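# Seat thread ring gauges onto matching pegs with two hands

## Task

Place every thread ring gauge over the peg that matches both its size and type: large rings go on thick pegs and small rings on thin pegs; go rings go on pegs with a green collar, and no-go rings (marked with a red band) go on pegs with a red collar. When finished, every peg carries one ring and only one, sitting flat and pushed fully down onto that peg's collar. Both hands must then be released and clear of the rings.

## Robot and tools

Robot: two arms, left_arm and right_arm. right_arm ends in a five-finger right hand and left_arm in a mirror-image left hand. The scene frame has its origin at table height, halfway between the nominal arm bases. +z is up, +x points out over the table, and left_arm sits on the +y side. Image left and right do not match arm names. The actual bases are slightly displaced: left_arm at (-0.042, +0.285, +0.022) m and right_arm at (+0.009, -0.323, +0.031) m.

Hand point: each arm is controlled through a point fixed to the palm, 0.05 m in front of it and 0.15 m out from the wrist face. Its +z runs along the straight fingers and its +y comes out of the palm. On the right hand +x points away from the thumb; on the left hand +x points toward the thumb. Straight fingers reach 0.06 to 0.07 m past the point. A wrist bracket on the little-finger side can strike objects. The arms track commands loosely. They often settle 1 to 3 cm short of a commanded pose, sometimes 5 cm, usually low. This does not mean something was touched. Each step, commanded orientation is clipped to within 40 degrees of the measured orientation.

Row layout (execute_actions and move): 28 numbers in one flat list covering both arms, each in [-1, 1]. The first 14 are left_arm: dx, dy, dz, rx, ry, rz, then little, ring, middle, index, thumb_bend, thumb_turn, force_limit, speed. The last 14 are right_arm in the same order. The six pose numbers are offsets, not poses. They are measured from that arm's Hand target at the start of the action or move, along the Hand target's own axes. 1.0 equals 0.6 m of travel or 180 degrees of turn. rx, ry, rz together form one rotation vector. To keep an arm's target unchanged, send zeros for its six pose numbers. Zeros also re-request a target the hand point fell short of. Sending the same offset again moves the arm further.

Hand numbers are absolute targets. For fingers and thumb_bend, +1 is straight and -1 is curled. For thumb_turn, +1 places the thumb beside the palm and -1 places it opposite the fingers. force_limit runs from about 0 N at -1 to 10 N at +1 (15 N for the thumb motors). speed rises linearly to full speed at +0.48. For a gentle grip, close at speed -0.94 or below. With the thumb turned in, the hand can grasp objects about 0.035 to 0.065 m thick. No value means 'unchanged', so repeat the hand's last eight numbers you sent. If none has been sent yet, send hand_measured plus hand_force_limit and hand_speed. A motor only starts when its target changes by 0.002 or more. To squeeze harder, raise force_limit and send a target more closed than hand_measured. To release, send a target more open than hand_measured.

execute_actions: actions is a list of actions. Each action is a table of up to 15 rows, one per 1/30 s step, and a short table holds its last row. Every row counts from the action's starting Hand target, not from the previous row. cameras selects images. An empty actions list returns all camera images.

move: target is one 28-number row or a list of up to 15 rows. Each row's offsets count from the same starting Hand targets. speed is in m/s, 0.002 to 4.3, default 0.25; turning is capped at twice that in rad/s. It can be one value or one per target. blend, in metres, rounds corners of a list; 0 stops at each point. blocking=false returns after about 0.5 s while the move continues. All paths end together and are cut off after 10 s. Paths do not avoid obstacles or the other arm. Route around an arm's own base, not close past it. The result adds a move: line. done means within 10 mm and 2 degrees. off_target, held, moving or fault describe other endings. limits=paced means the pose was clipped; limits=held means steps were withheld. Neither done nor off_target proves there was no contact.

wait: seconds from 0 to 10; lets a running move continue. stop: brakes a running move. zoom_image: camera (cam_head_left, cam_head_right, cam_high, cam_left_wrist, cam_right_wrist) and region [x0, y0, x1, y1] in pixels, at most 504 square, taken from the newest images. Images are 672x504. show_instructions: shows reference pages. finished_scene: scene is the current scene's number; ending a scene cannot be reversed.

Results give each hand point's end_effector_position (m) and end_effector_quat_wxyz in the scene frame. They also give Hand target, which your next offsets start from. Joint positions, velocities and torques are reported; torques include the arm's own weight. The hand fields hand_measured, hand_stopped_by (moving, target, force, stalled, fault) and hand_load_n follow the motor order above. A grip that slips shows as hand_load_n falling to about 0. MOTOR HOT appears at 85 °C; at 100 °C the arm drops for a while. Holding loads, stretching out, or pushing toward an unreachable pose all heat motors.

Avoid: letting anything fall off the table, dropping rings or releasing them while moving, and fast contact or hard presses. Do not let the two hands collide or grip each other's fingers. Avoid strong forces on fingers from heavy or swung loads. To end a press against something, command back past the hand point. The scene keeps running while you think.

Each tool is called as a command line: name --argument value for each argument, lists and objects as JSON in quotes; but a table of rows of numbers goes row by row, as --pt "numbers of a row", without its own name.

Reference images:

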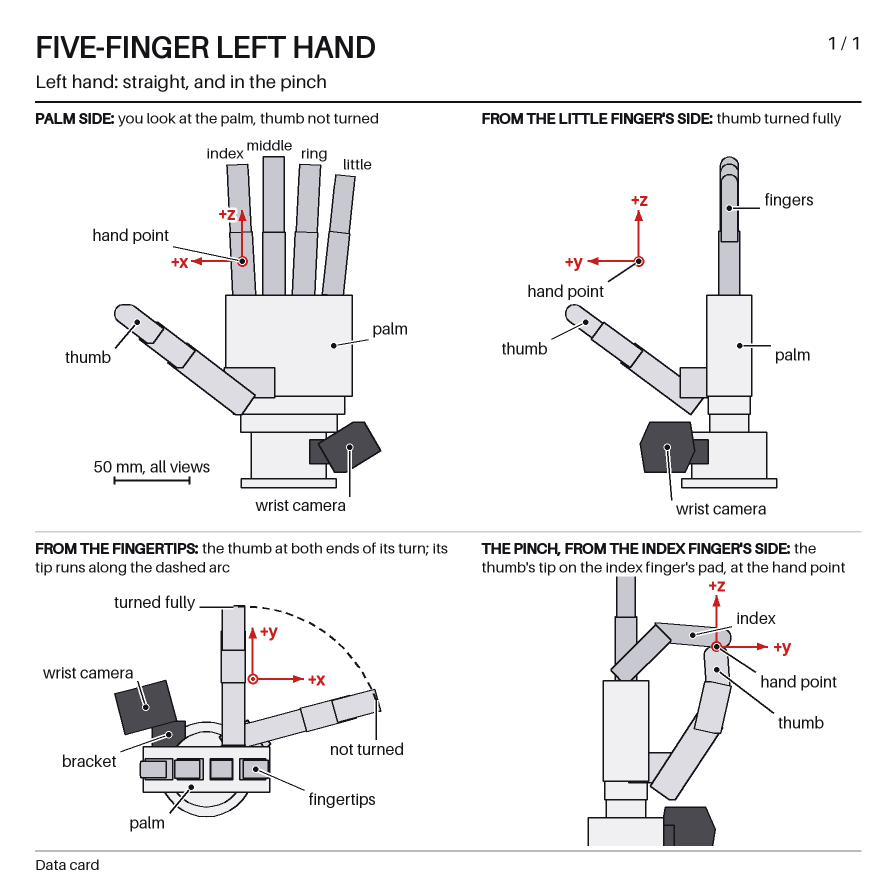

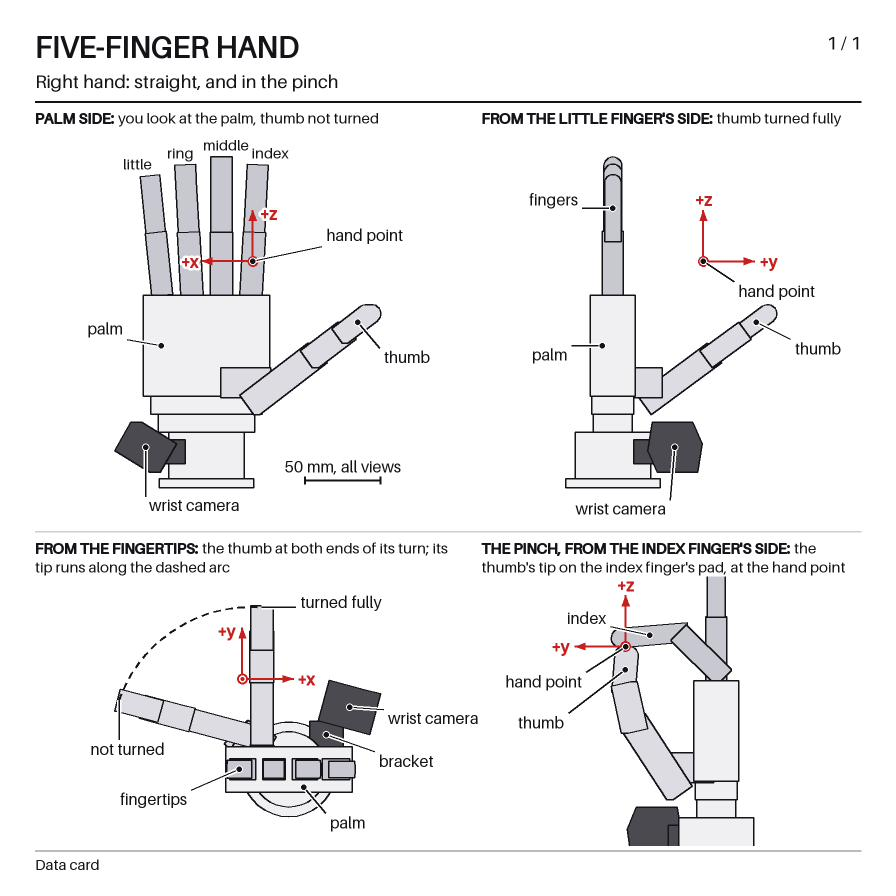

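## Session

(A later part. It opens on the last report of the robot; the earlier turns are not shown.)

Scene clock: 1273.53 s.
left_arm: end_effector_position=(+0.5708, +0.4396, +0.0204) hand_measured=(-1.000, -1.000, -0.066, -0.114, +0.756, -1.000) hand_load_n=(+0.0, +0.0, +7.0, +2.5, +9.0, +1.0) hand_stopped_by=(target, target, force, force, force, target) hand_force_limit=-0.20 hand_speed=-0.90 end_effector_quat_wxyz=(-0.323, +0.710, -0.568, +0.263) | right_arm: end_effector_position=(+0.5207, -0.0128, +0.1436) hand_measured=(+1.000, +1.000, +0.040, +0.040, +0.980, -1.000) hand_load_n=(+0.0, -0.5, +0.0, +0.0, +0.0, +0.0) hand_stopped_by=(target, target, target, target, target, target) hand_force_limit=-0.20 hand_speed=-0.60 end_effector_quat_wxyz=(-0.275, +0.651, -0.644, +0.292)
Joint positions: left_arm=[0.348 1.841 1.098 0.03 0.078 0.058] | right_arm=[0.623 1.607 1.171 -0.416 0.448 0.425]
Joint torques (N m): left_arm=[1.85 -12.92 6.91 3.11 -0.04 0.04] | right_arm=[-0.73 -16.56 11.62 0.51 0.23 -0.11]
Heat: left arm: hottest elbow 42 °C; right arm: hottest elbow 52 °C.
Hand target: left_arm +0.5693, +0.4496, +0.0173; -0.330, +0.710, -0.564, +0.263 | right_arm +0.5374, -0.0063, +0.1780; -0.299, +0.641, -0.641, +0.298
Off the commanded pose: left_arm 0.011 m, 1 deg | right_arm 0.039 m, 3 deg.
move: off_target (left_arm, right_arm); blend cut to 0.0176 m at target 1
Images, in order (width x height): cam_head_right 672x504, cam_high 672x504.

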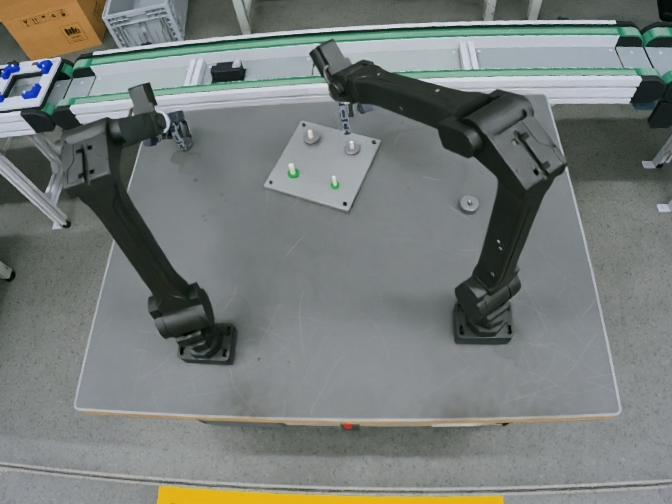

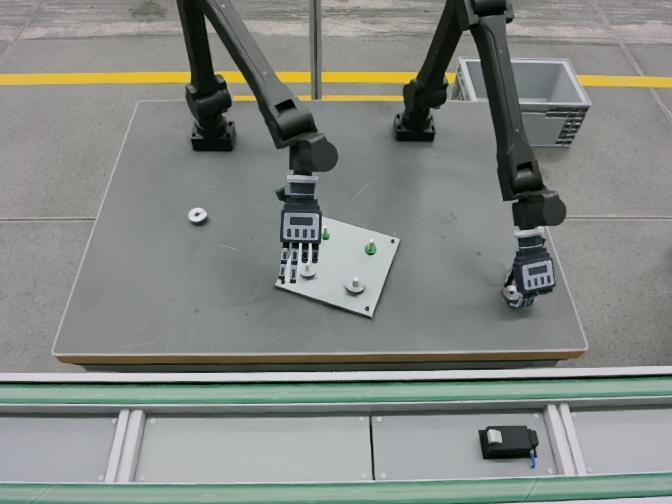

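move --pt "0 -0.0383 -0.0322 0 0 0 -1 -1 -0.2 -0.3 0.7 -1 -0.2 -0.9 0.0481 0.0203 -0.0242 0 0 0 1 1 0.04 0.04 0.98 -1 -0.2 -0.6" --pt "0.0015 -0.1702 -0.1343 0 0 0 -1 -1 -0.2 -0.3 0.7 -1 -0.2 -0.9 0.4812 0.2030 -0.2418 0 0 0 1 1 0.04 0.04 0.98 -1 -0.2 -0.6" --speed '[0.04,0.15]' --blend 0.01 --cameras '["cam_head_right","cam_left_wrist","cam_right_wrist"]'

Scene clock: 1290.97 s.
left_arm: end_effector_position=(+0.5457, +0.4315, +0.0987) hand_measured=(-1.000, -1.000, -0.066, -0.114, +0.756, -1.000) hand_load_n=(+0.0, +0.0, +7.5, +2.5, +8.5, +1.0) hand_stopped_by=(target, target, force, force, force, target) hand_force_limit=-0.20 hand_speed=-0.90 end_effector_quat_wxyz=(-0.293, +0.722, -0.577, +0.243) | right_arm: end_effector_position=(+0.3513, -0.2925, +0.1765) hand_measured=(+1.000, +1.000, +0.040, +0.040, +0.980, -1.000) hand_load_n=(+0.0, +0.0, +0.0, +0.0, +0.0, +0.0) hand_stopped_by=(target, target, target, target, target, target) hand_force_limit=-0.20 hand_speed=-0.60 end_effector_quat_wxyz=(-0.301, +0.639, -0.643, +0.296)
Joint positions: left_arm=[0.348 1.679 1.156 -0.269 0.078 0.059] | right_arm=[0.011 0.788 0.57 -0.482 -0.009 0.003]
Joint torques (N m): left_arm=[1.55 -14.27 14.9 1.72 -0.12 0.01] | right_arm=[-0.73 -5.3 8.46 0.68 -0.01 -0.1]
Motor temperatures (°C): left_arm=[32 38 43 33 33 32] | right_arm=[32 38 55 34 32 35]
Heat: left arm: hottest elbow 43 °C; right arm: hottest elbow 55 °C.
Hand target: left_arm +0.5735, +0.4498, +0.1475; -0.330, +0.710, -0.564, +0.263 | right_arm +0.3484, -0.2952, +0.1783; -0.299, +0.641, -0.641, +0.298
Off the commanded pose: left_arm 0.059 m, 5 deg | right_arm 0.004 m, 1 deg.
move: off_target (left_arm)
Images, in order (width x height): cam_head_right 672x504, cam_left_wrist 672x504, cam_right_wrist 672x504.

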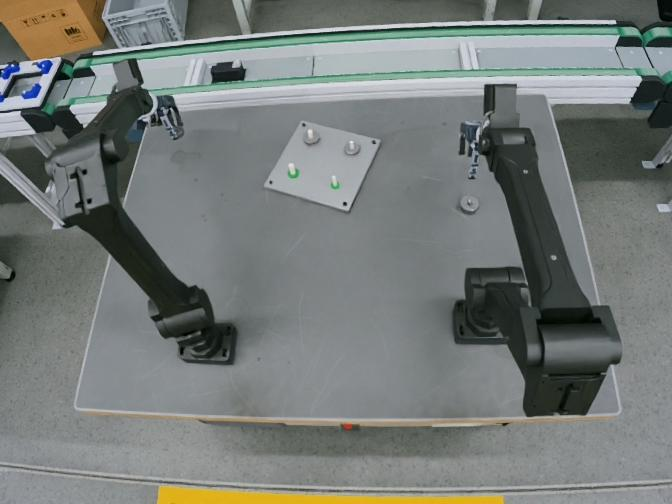

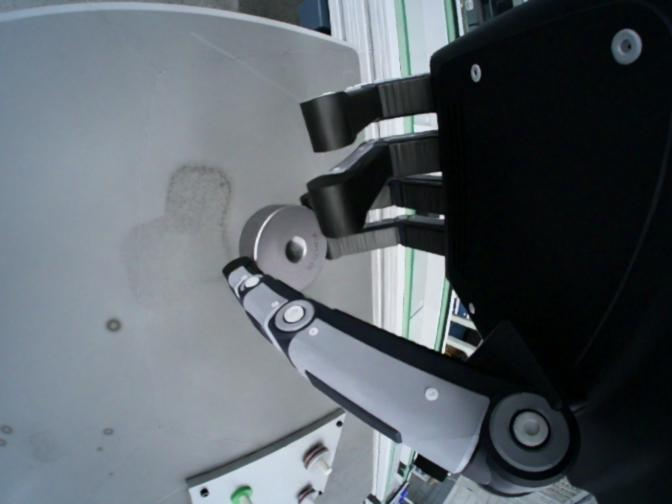

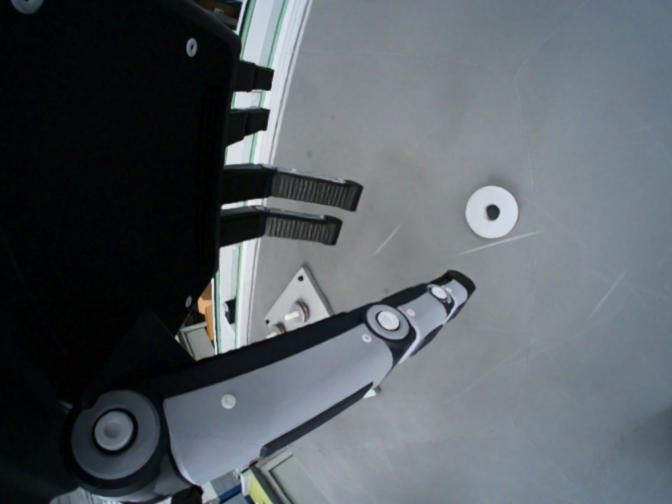

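move --target '[0.6777,0.2865,-0.3737,0,0.1745,0.1465,1,1,-0.2,-0.3,0.7,-1,-0.2,-0.9,0.015,0.0869,0.0599,0,0,0,1,1,0.08,0.08,1,-1,-0.2,-0.6]' --speed 0.16 --cameras '["cam_head_right","cam_left_wrist","cam_right_wrist"]'

Scene clock: 1317.13 s.
left_arm: end_effector_position=(+0.3821, +0.0013, +0.1428) hand_measured=(+1.000, +1.000, -0.066, -0.114, +0.756, -1.000) hand_load_n=(+0.0, -0.5, +7.5, +2.5, +9.0, +1.0) hand_stopped_by=(target, target, force, force, force, target) hand_force_limit=-0.20 hand_speed=-0.90 end_effector_quat_wxyz=(+0.213, -0.470, +0.783, -0.348) | right_arm: end_effector_position=(+0.3381, -0.3008, +0.1158) hand_measured=(+1.000, +1.000, +0.080, +0.080, +1.000, -1.000) hand_load_n=(+0.0, +0.0, +0.0, +0.0, +0.0, +0.0) hand_stopped_by=(target, target, target, target, target, target) hand_force_limit=-0.20 hand_speed=-0.60 end_effector_quat_wxyz=(-0.298, +0.641, -0.644, +0.293)
Joint positions: left_arm=[-0.509 1.353 0.891 -0.269 -0.046 -0.033] | right_arm=[-0.028 0.82 0.42 -0.31 -0.04 -0.024]
Joint torques (N m): left_arm=[-0.44 -8.12 11.79 1.91 -0.27 -0.11] | right_arm=[-0.85 -3.14 8.01 1.77 -0.02 -0.11]
Motor temperatures (°C): left_arm=[32 37 48 33 33 32] | right_arm=[32 37 55 34 32 35]
Heat: left arm: hottest elbow 48 °C; right arm: hottest elbow 55 °C.
Hand target: left_arm +0.3901, -0.0100, +0.1607; +0.217, -0.467, +0.777, -0.362 | right_arm +0.3422, -0.3042, +0.1151; -0.299, +0.641, -0.641, +0.298
Off the commanded pose: left_arm 0.023 m, 2 deg | right_arm 0.005 m, 1 deg.
move: off_target (left_arm)
Images, in order (width x height): cam_head_right 672x504, cam_left_wrist 672x504, cam_right_wrist 672x504.

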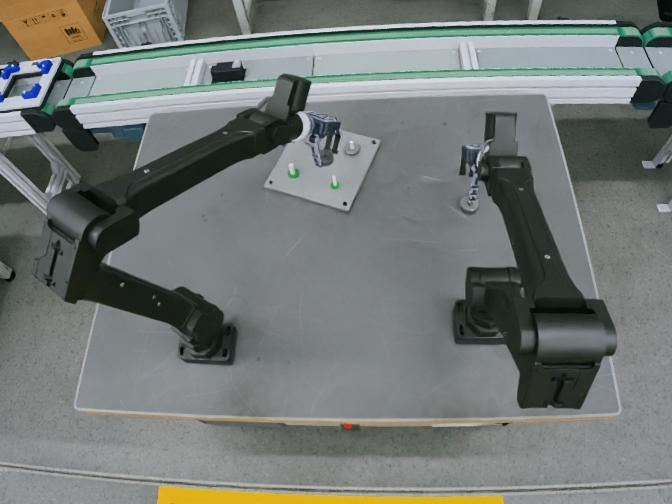

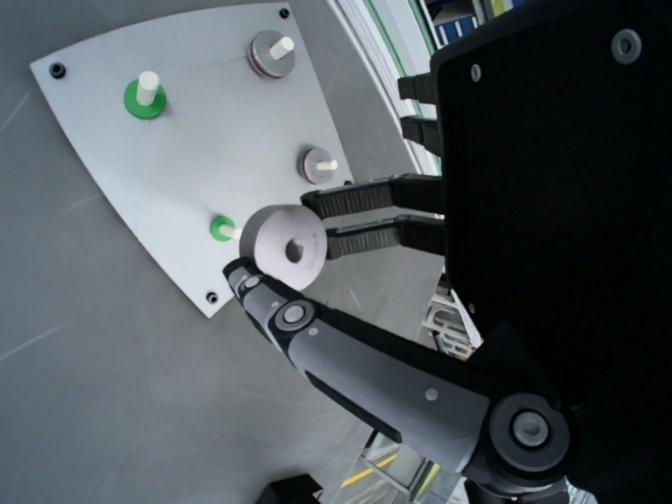

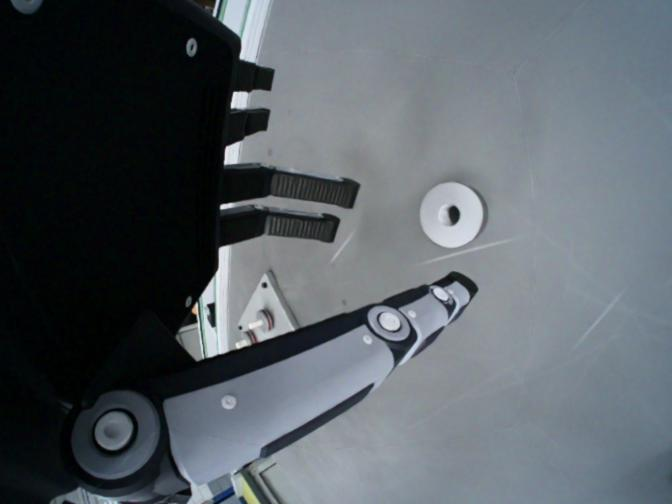

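zoom_image --camera "cam_left_wrist" --region '[200, 190, 350, 290]'

zoom_image --camera "cam_head_right" --region '[290, 130, 370, 210]'

Scaled by 3.360 from the camera's 672x504 image, which has a finer 960x720 frame.

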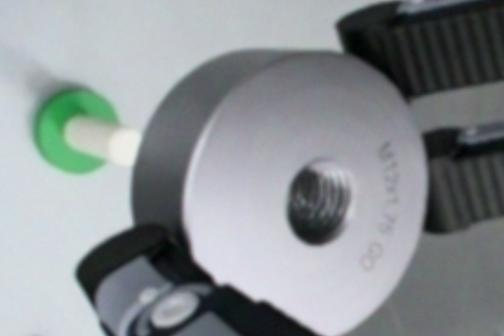

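Scaled by 6.300 from the camera's 672x504 image, which has a finer 960x720 frame.

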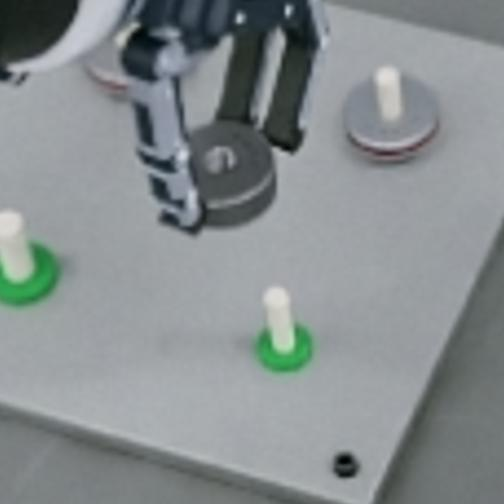

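move --target '[0.0272,0.0804,0.0494,0,0,0,1,1,-0.2,-0.3,0.7,-1,-0.2,-0.9,0.02,0.0485,0.0407,0,0,0,1,1,0.08,0.08,1,-1,-0.2,-0.6]' --speed 0.06 --cameras '["cam_head_right","cam_left_wrist","cam_right_wrist"]'

zoom_image --camera "cam_left_wrist" --region '[200, 190, 350, 290]'

zoom_image --camera "cam_head_right" --region '[310, 140, 360, 190]'

Scene clock: 1336.53 s.
left_arm: end_effector_position=(+0.3737, -0.0100, +0.0983) hand_measured=(+1.000, +1.000, -0.066, -0.114, +0.756, -1.000) hand_load_n=(+0.0, +0.0, +7.5, +3.0, +9.0, +1.0) hand_stopped_by=(target, target, force, force, force, target) hand_force_limit=-0.20 hand_speed=-0.90 end_effector_quat_wxyz=(+0.214, -0.472, +0.782, -0.347) | right_arm: end_effector_position=(+0.3387, -0.3127, +0.0779) hand_measured=(+1.000, +1.000, +0.080, +0.080, +1.000, -1.000) hand_load_n=(+0.0, +0.0, +0.0, +0.0, +0.0, +0.0) hand_stopped_by=(target, target, target, target, target, target) hand_force_limit=-0.20 hand_speed=-0.60 end_effector_quat_wxyz=(-0.298, +0.641, -0.644, +0.293)
Joint positions: left_arm=[-0.546 1.419 0.822 -0.138 -0.077 -0.06] | right_arm=[-0.082 0.912 0.348 -0.147 -0.081 -0.058]
Joint torques (N m): left_arm=[-0.97 -8.88 8.25 3.41 -0.3 -0.11] | right_arm=[-0.91 -3.55 7.42 1.73 -0.04 -0.11]
Motor temperatures (°C): left_arm=[32 37 47 33 33 32] | right_arm=[32 36 55 34 32 35]
Heat: left arm: hottest elbow 47 °C; right arm: hottest elbow 55 °C.
Hand target: left_arm +0.3751, -0.0206, +0.1050; +0.217, -0.467, +0.777, -0.363 | right_arm +0.3422, -0.3162, +0.0771; -0.299, +0.641, -0.641, +0.298
Off the commanded pose: left_arm 0.012 m, 2 deg | right_arm 0.005 m, 1 deg.
move: off_target (left_arm)
Images, in order (width x height): cam_head_right 672x504, cam_left_wrist 672x504, cam_right_wrist 672x504.

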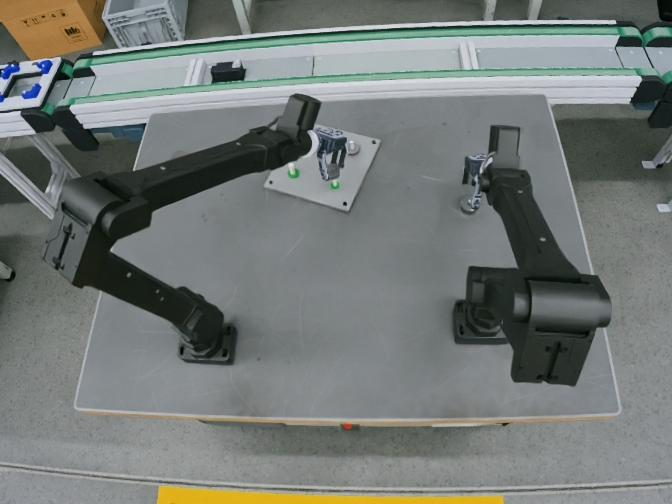

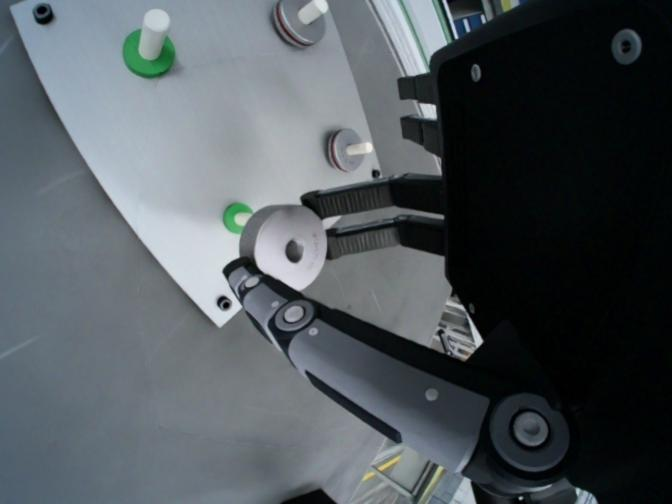

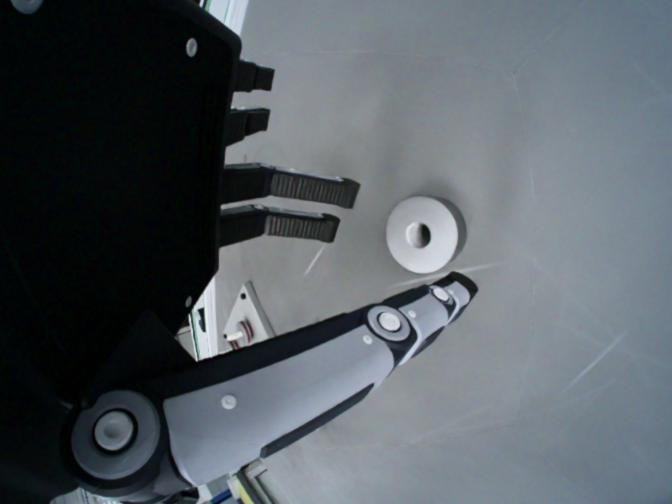

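Scaled by 3.360 from the camera's 672x504 image, which has a finer 960x720 frame.

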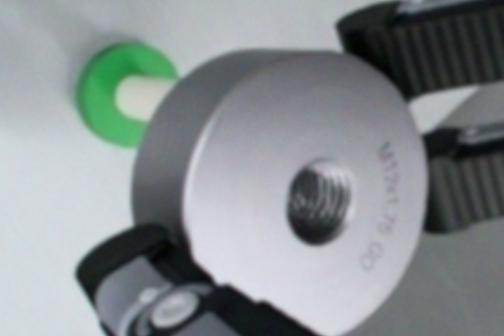

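Scaled by 10.080 from the camera's 672x504 image, which has a finer 960x720 frame.

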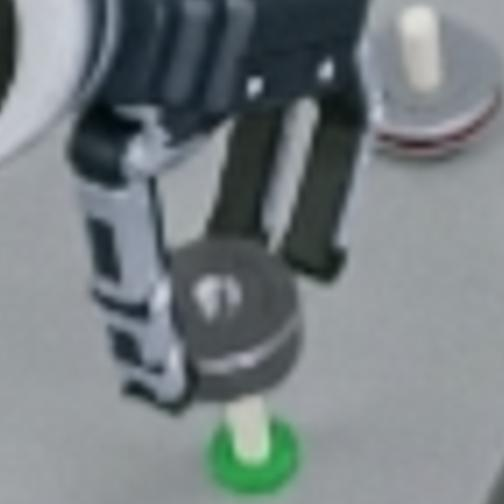

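move --target '[0.0038,0.0128,0.0107,0,0,0,1,1,-0.2,-0.3,0.7,-1,-0.2,-0.9,0.0133,0.0306,0.0257,0,0,0,1,1,0.08,0.08,1,-1,-0.2,-0.6]' --speed 0.04 --cameras '["cam_head_right","cam_left_wrist","cam_right_wrist"]'

zoom_image --camera "cam_left_wrist" --region '[260, 225, 310, 275]'

zoom_image --camera "cam_head_right" --region '[310, 140, 360, 190]'

Scene clock: 1353.97 s.
left_arm: end_effector_position=(+0.3732, -0.0119, +0.0893) hand_measured=(+1.000, +1.000, -0.066, -0.114, +0.756, -1.000) hand_load_n=(+0.0, +0.0, +7.5, +3.0, +9.0, +1.0) hand_stopped_by=(target, target, force, force, force, target) hand_force_limit=-0.20 hand_speed=-0.90 end_effector_quat_wxyz=(+0.214, -0.472, +0.782, -0.347) | right_arm: end_effector_position=(+0.3393, -0.3206, +0.0543) hand_measured=(+1.000, +1.000, +0.080, +0.080, +1.000, -1.000) hand_load_n=(+0.0, +0.0, +0.0, +0.0, +0.0, +0.0) hand_stopped_by=(target, target, target, target, target, target) hand_force_limit=-0.20 hand_speed=-0.60 end_effector_quat_wxyz=(-0.299, +0.641, -0.644, +0.293)
Joint positions: left_arm=[-0.551 1.435 0.81 -0.108 -0.081 -0.063] | right_arm=[-0.117 0.993 0.309 -0.03 -0.108 -0.081]
Joint torques (N m): left_arm=[-1.08 -8.59 8.01 3.41 -0.32 -0.11] | right_arm=[-0.91 -3.96 6.86 1.83 -0.05 -0.12]
Heat: left arm: hottest elbow 46 °C; right arm: hottest elbow 54 °C.
Hand target: left_arm +0.3739, -0.0226, +0.0948; +0.217, -0.467, +0.777, -0.362 | right_arm +0.3423, -0.3242, +0.0532; -0.299, +0.641, -0.641, +0.298
Off the commanded pose: left_arm 0.012 m, 2 deg | right_arm 0.005 m, 1 deg.
move: off_target (left_arm)
Images, in order (width x height): cam_head_right 672x504, cam_left_wrist 672x504, cam_right_wrist 672x504.

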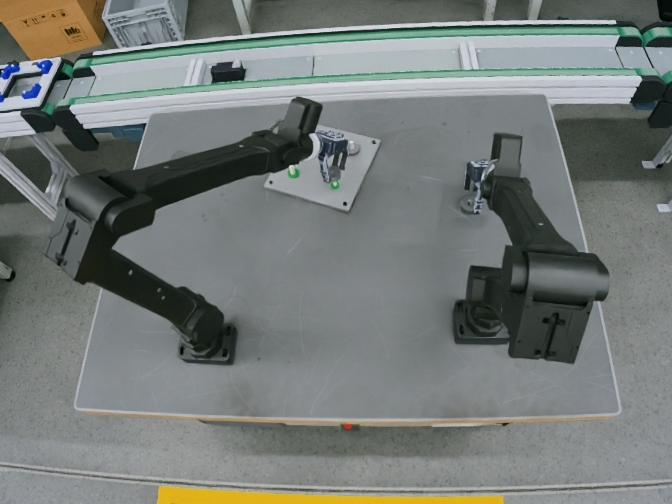

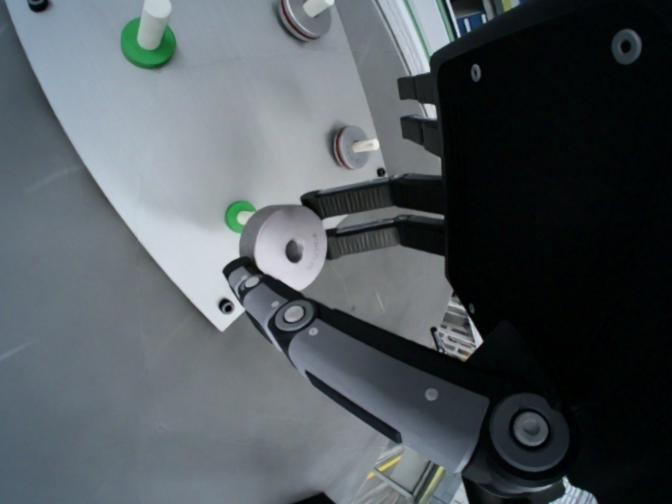

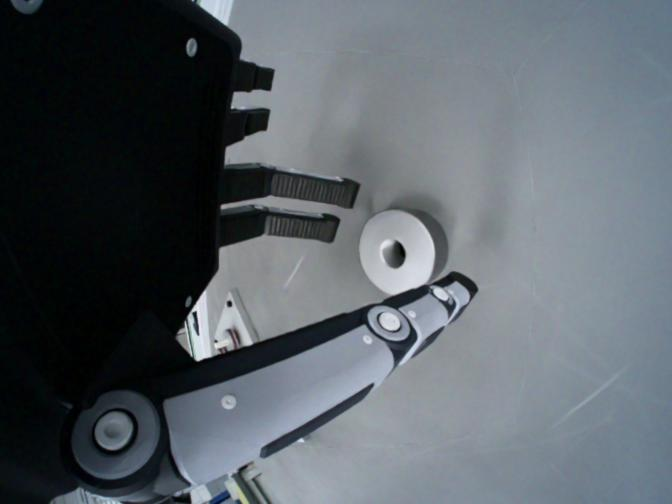

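Scaled by 10.080 from the camera's 672x504 image, which has a finer 960x720 frame.

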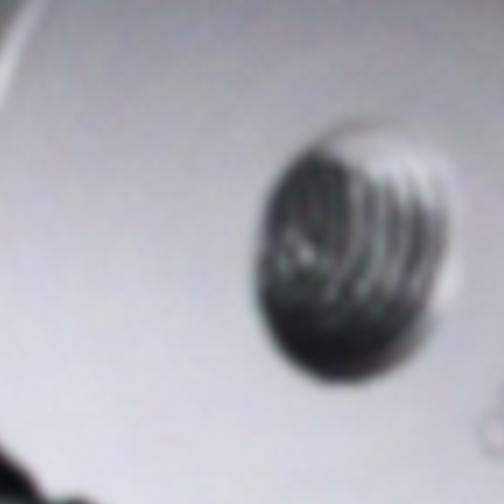

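Scaled by 10.080 from the camera's 672x504 image, which has a finer 960x720 frame.

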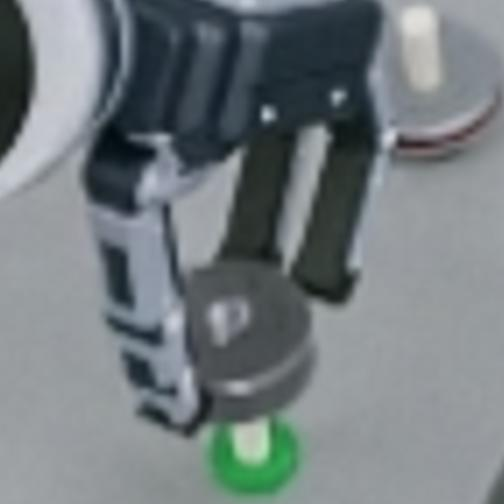

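wait --seconds 0.1 --cameras '["cam_high","cam_head_left"]'

zoom_image --camera "cam_high" --region '[300, 200, 400, 300]'

zoom_image --camera "cam_head_left" --region '[290, 130, 390, 230]'

Scene clock: 1370.40 s.
left_arm: end_effector_position=(+0.3732, -0.0119, +0.0893) hand_measured=(+1.000, +1.000, -0.066, -0.114, +0.756, -1.000) hand_load_n=(+0.0, +0.0, +7.5, +3.0, +8.5, +1.0) hand_stopped_by=(target, target, force, force, force, target) hand_force_limit=-0.20 hand_speed=-0.90 end_effector_quat_wxyz=(+0.214, -0.472, +0.782, -0.347) | right_arm: end_effector_position=(+0.3393, -0.3206, +0.0543) hand_measured=(+1.000, +1.000, +0.080, +0.080, +1.000, -1.000) hand_load_n=(+0.0, +0.0, +0.0, +0.0, +0.0, +0.0) hand_stopped_by=(target, target, target, target, target, target) hand_force_limit=-0.20 hand_speed=-0.60 end_effector_quat_wxyz=(-0.299, +0.641, -0.644, +0.293)
Joint positions: left_arm=[-0.551 1.435 0.81 -0.108 -0.081 -0.063] | right_arm=[-0.117 0.993 0.309 -0.03 -0.108 -0.081]
Joint torques (N m): left_arm=[-0.67 -8.64 8.05 3.37 -0.32 -0.1] | right_arm=[-0.85 -3.96 6.84 1.78 -0.05 -0.11]
Heat: left arm: hottest elbow 46 °C; right arm: hottest elbow 53 °C.
Hand target: left_arm +0.3739, -0.0226, +0.0948; +0.217, -0.467, +0.777, -0.362 | right_arm +0.3423, -0.3241, +0.0532; -0.299, +0.641, -0.641, +0.298
Off the commanded pose: left_arm 0.012 m, 2 deg | right_arm 0.005 m, 1 deg.
wait: 0.10 s; at rest from the start
Images, in order (width x height): cam_head_left 672x504, cam_high 672x504.

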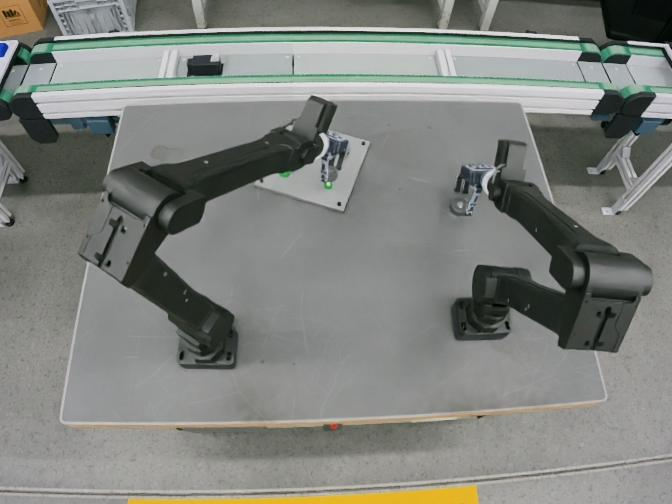

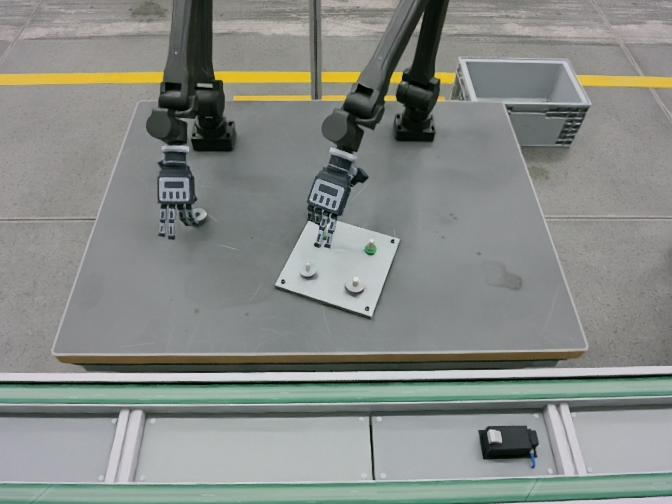

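Scaled by 5.040 from the camera's 672x504 image, which has a finer 960x720 frame.

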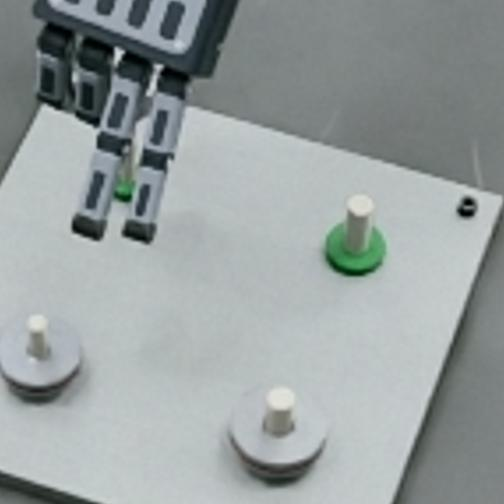

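Scaled by 5.040 from the camera's 672x504 image, which has a finer 960x720 frame.

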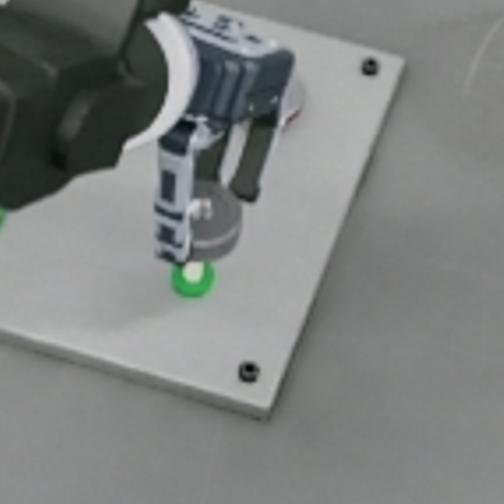

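move --target '[-0.0008,0.0067,0.0076,0,0,0,1,1,-0.2,-0.3,0.7,-1,-0.2,-0.9,-0.018,0.0017,0.0057,0,0,0,1,1,0.08,0.08,1,-1,-0.2,-0.6]' --speed 0.03 --cameras '["cam_head_right","cam_left_wrist","cam_right_wrist"]'

zoom_image --camera "cam_head_right" --region '[310, 140, 360, 190]'

Scene clock: 1391.30 s.
left_arm: end_effector_position=(+0.3737, -0.0123, +0.0828) hand_measured=(+1.000, +1.000, -0.066, -0.114, +0.756, -1.000) hand_load_n=(+0.0, +0.0, +7.5, +3.0, +9.0, +1.0) hand_stopped_by=(target, target, force, force, force, target) hand_force_limit=-0.20 hand_speed=-0.90 end_effector_quat_wxyz=(+0.214, -0.472, +0.782, -0.347) | right_arm: end_effector_position=(+0.3409, -0.3162, +0.0510) hand_measured=(+1.000, +1.000, +0.080, +0.080, +1.000, -1.000) hand_load_n=(+0.0, +0.0, +0.0, +0.0, +0.0, +0.0) hand_stopped_by=(target, target, target, target, target, target) hand_force_limit=-0.20 hand_speed=-0.60 end_effector_quat_wxyz=(-0.294, +0.644, -0.640, +0.298)
Joint positions: left_arm=[-0.551 1.449 0.804 -0.089 -0.081 -0.063] | right_arm=[-0.085 1.006 0.306 -0.01 -0.075 -0.074]
Joint torques (N m): left_arm=[-0.91 -8.59 7.9 3.36 -0.26 -0.12] | right_arm=[0.32 -4.07 6.76 1.85 0.09 0.18]
Heat: left arm: hottest elbow 45 °C; right arm: hottest elbow 52 °C.
Hand target: left_arm +0.3750, -0.0226, +0.0888; +0.217, -0.467, +0.777, -0.362 | right_arm +0.3442, -0.3134, +0.0503; -0.299, +0.641, -0.641, +0.298
Off the commanded pose: left_arm 0.012 m, 2 deg | right_arm 0.004 m, 1 deg.
move: off_target (left_arm)
Images, in order (width x height): cam_head_right 672x504, cam_left_wrist 672x504, cam_right_wrist 672x504.

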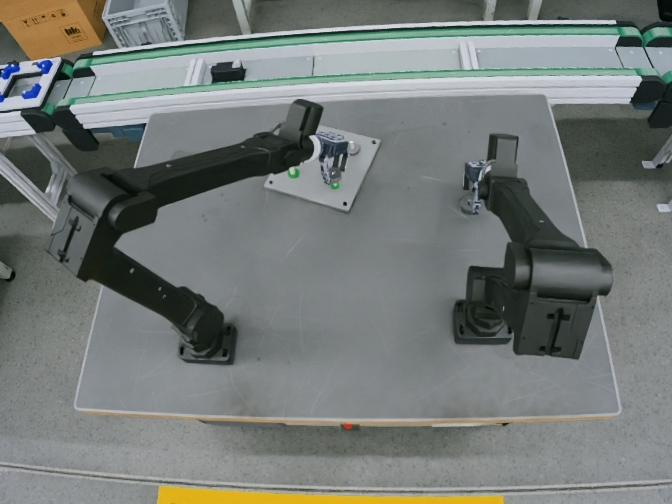

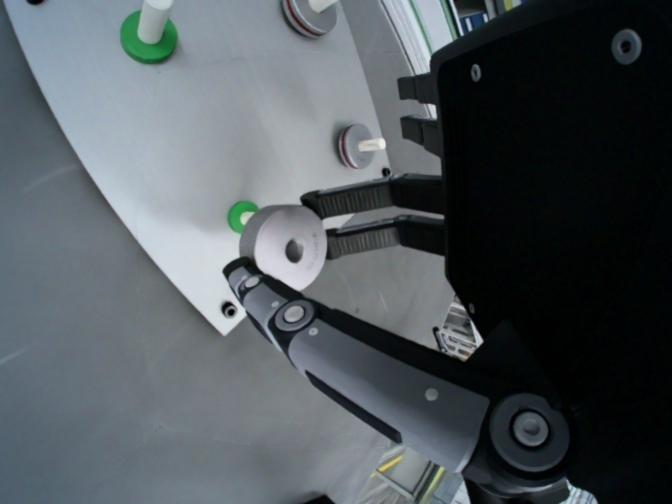

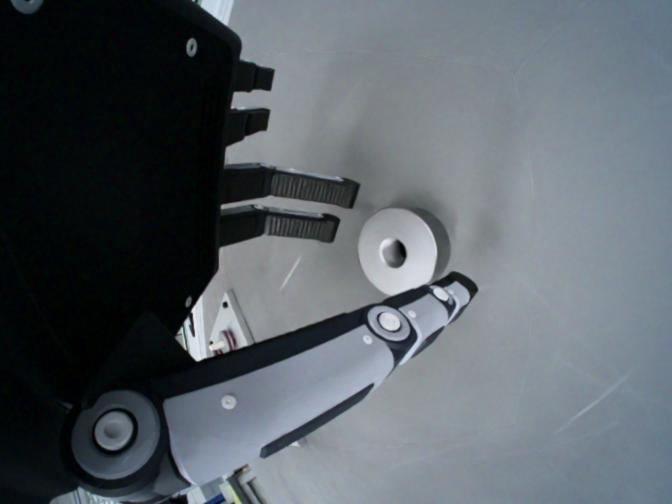

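Scaled by 10.080 from the camera's 672x504 image, which has a finer 960x720 frame.

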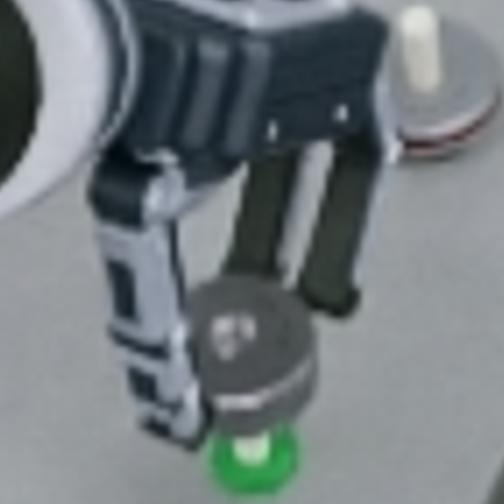

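move --target '[0,0.0077,0.0064,0,0,0,1,1,-0.2,-0.3,0.7,-1,-0.2,-0.9,-0.0017,0.0109,0.0091,0,0,0,1,1,0.08,0.08,1,-1,-0.2,-0.6]' --speed 0.03 --cameras '["cam_head_right","cam_left_wrist","cam_right_wrist"]'

zoom_image --camera "cam_head_right" --region '[310, 140, 360, 190]'

Scene clock: 1402.57 s.
left_arm: end_effector_position=(+0.3737, -0.0123, +0.0767) hand_measured=(+1.000, +1.000, -0.066, -0.114, +0.756, -1.000) hand_load_n=(+0.0, +0.0, +7.5, +3.0, +8.5, +1.0) hand_stopped_by=(target, target, force, force, force, target) hand_force_limit=-0.20 hand_speed=-0.90 end_effector_quat_wxyz=(+0.214, -0.472, +0.782, -0.347) | right_arm: end_effector_position=(+0.3413, -0.3153, +0.0427) hand_measured=(+1.000, +1.000, +0.080, +0.080, +1.000, -1.000) hand_load_n=(+0.0, +0.0, +0.0, +0.0, +0.0, +0.5) hand_stopped_by=(target, target, target, target, target, target) hand_force_limit=-0.20 hand_speed=-0.60 end_effector_quat_wxyz=(-0.294, +0.644, -0.640, +0.298)
Joint positions: left_arm=[-0.551 1.461 0.797 -0.07 -0.081 -0.063] | right_arm=[-0.081 1.038 0.293 0.036 -0.072 -0.071]
Joint torques (N m): left_arm=[-0.85 -8.64 7.83 3.44 -0.26 -0.09] | right_arm=[0.32 -4.13 6.49 1.83 0.1 0.15]
Heat: left arm: hottest elbow 45 °C; right arm: hottest elbow 52 °C.
Hand target: left_arm +0.3749, -0.0226, +0.0827; +0.217, -0.467, +0.777, -0.362 | right_arm +0.3442, -0.3124, +0.0418; -0.299, +0.641, -0.641, +0.298
Off the commanded pose: left_arm 0.012 m, 2 deg | right_arm 0.004 m, 1 deg.
move: off_target (left_arm)
Images, in order (width x height): cam_head_right 672x504, cam_left_wrist 672x504, cam_right_wrist 672x504.

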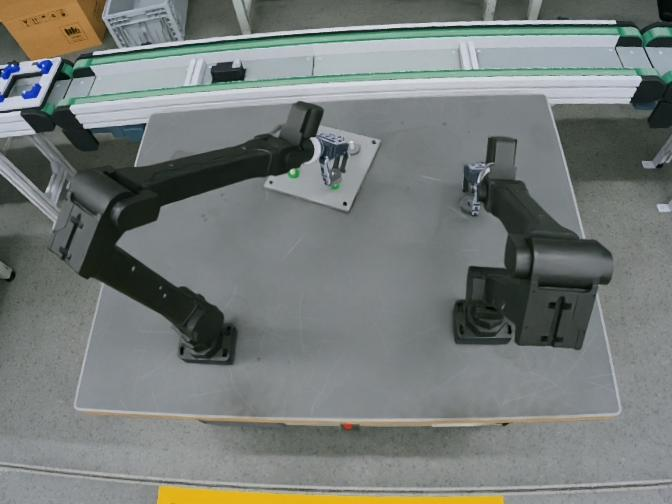

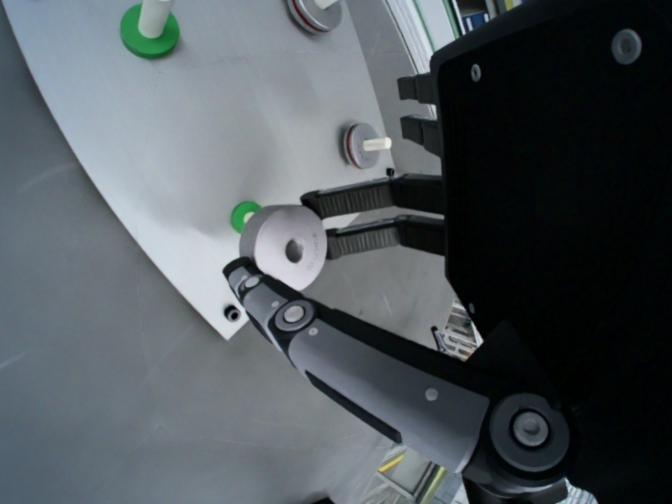

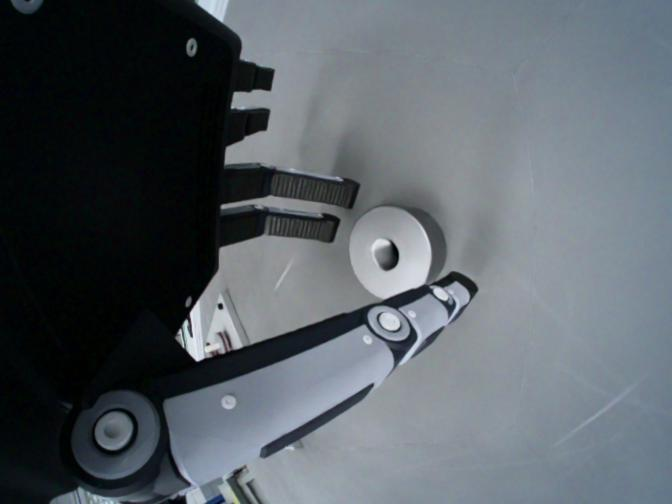

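Scaled by 10.080 from the camera's 672x504 image, which has a finer 960x720 frame.

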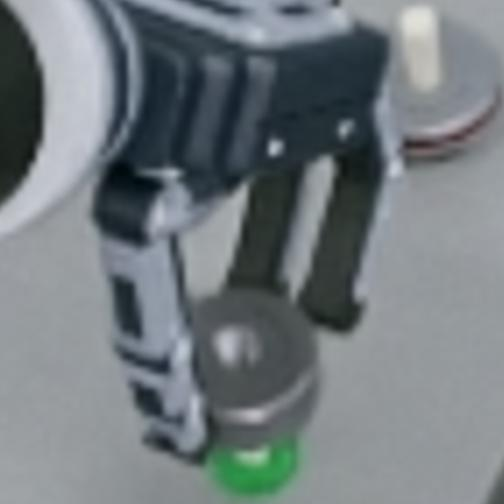

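zoom_image --camera "cam_left_wrist" --region '[220, 190, 320, 290]'

Scaled by 5.040 from the camera's 672x504 image, which has a finer 960x720 frame.

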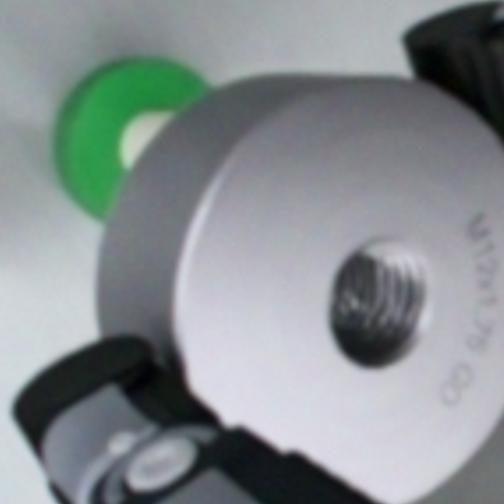

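move --target '[0,0.0102,0.0086,0,0,0,1,1,-0.2,-0.3,0.7,-1,-0.2,-0.9,0,0,0,0,0,0,1,1,-0.06,-0.06,1,-1,-0.2,-0.7]' --speed 0.03 --cameras '["cam_head_right","cam_left_wrist","cam_right_wrist"]'

zoom_image --camera "cam_head_right" --region '[310, 140, 360, 190]'

Scene clock: 1416.27 s.
left_arm: end_effector_position=(+0.3742, -0.0126, +0.0699) hand_measured=(+1.000, +1.000, -0.066, -0.114, +0.756, -1.000) hand_load_n=(+0.0, +0.0, +7.5, +2.5, +9.0, +1.0) hand_stopped_by=(target, target, force, force, force, target) hand_force_limit=-0.20 hand_speed=-0.90 end_effector_quat_wxyz=(+0.215, -0.472, +0.781, -0.348) | right_arm: end_effector_position=(+0.3413, -0.3154, +0.0427) hand_measured=(+1.000, +1.000, -0.060, -0.060, +1.000, -1.000) hand_load_n=(+0.0, +0.0, +0.0, +0.0, +0.5, +0.5) hand_stopped_by=(target, target, target, target, target, target) hand_force_limit=-0.20 hand_speed=-0.70 end_effector_quat_wxyz=(-0.294, +0.644, -0.641, +0.298)
Joint positions: left_arm=[-0.551 1.475 0.788 -0.045 -0.081 -0.063] | right_arm=[-0.081 1.038 0.293 0.036 -0.071 -0.071]
Joint torques (N m): left_arm=[-1.08 -9.11 7.58 3.25 -0.26 -0.12] | right_arm=[0.32 -4.19 6.49 1.8 0.09 0.16]
Heat: left arm: hottest elbow 45 °C; right arm: hottest elbow 52 °C.
Hand target: left_arm +0.3750, -0.0226, +0.0747; +0.217, -0.467, +0.777, -0.362 | right_arm +0.3442, -0.3125, +0.0418; -0.299, +0.641, -0.641, +0.298
Off the commanded pose: left_arm 0.011 m, 2 deg | right_arm 0.004 m, 1 deg.
move: off_target (left_arm)
Images, in order (width x height): cam_head_right 672x504, cam_left_wrist 672x504, cam_right_wrist 672x504.

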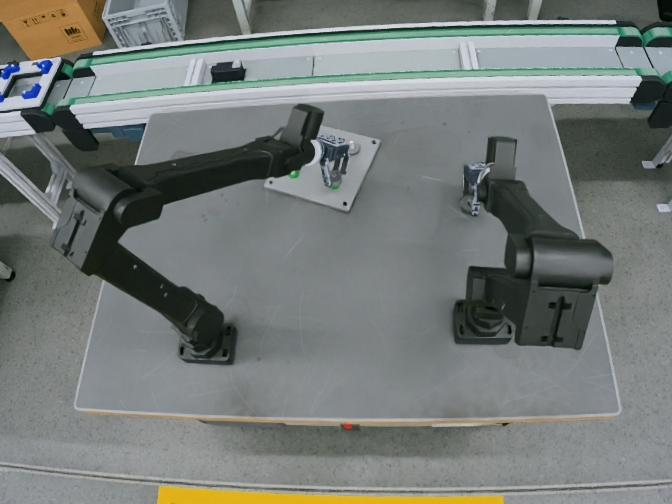

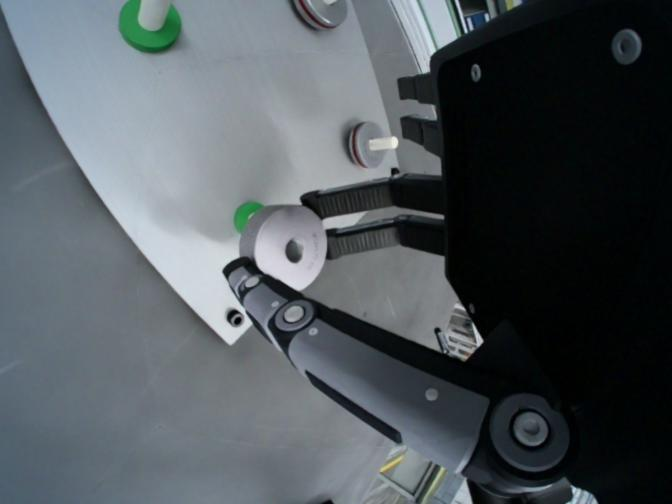

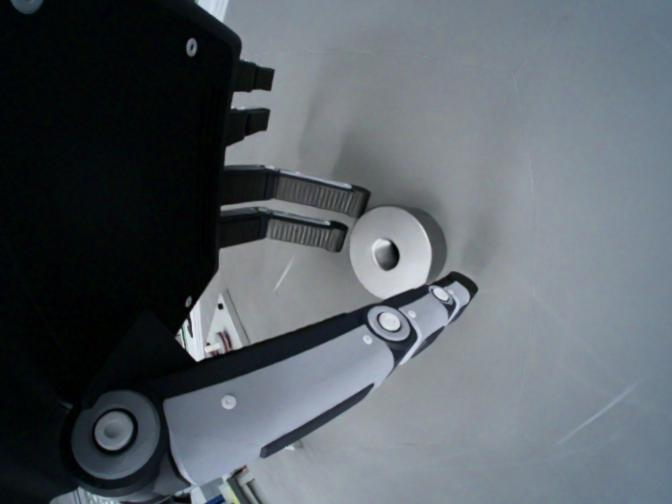

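Scaled by 10.080 from the camera's 672x504 image, which has a finer 960x720 frame.

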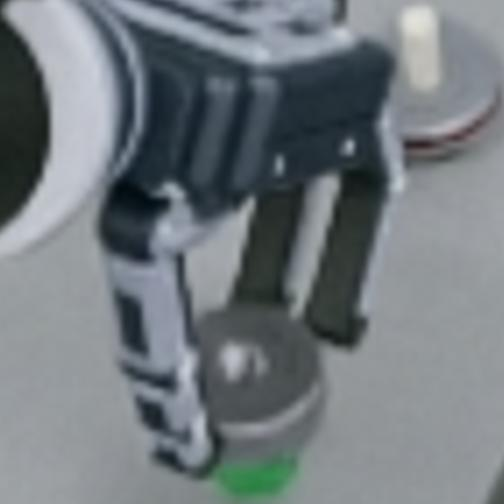

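zoom_image --camera "cam_left_wrist" --region '[260, 225, 310, 275]'

Scaled by 10.080 from the camera's 672x504 image, which has a finer 960x720 frame.

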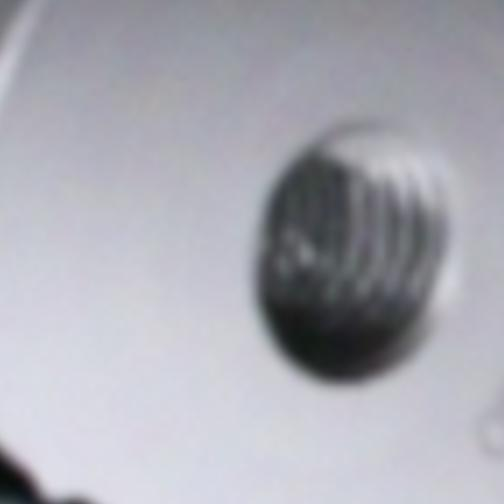

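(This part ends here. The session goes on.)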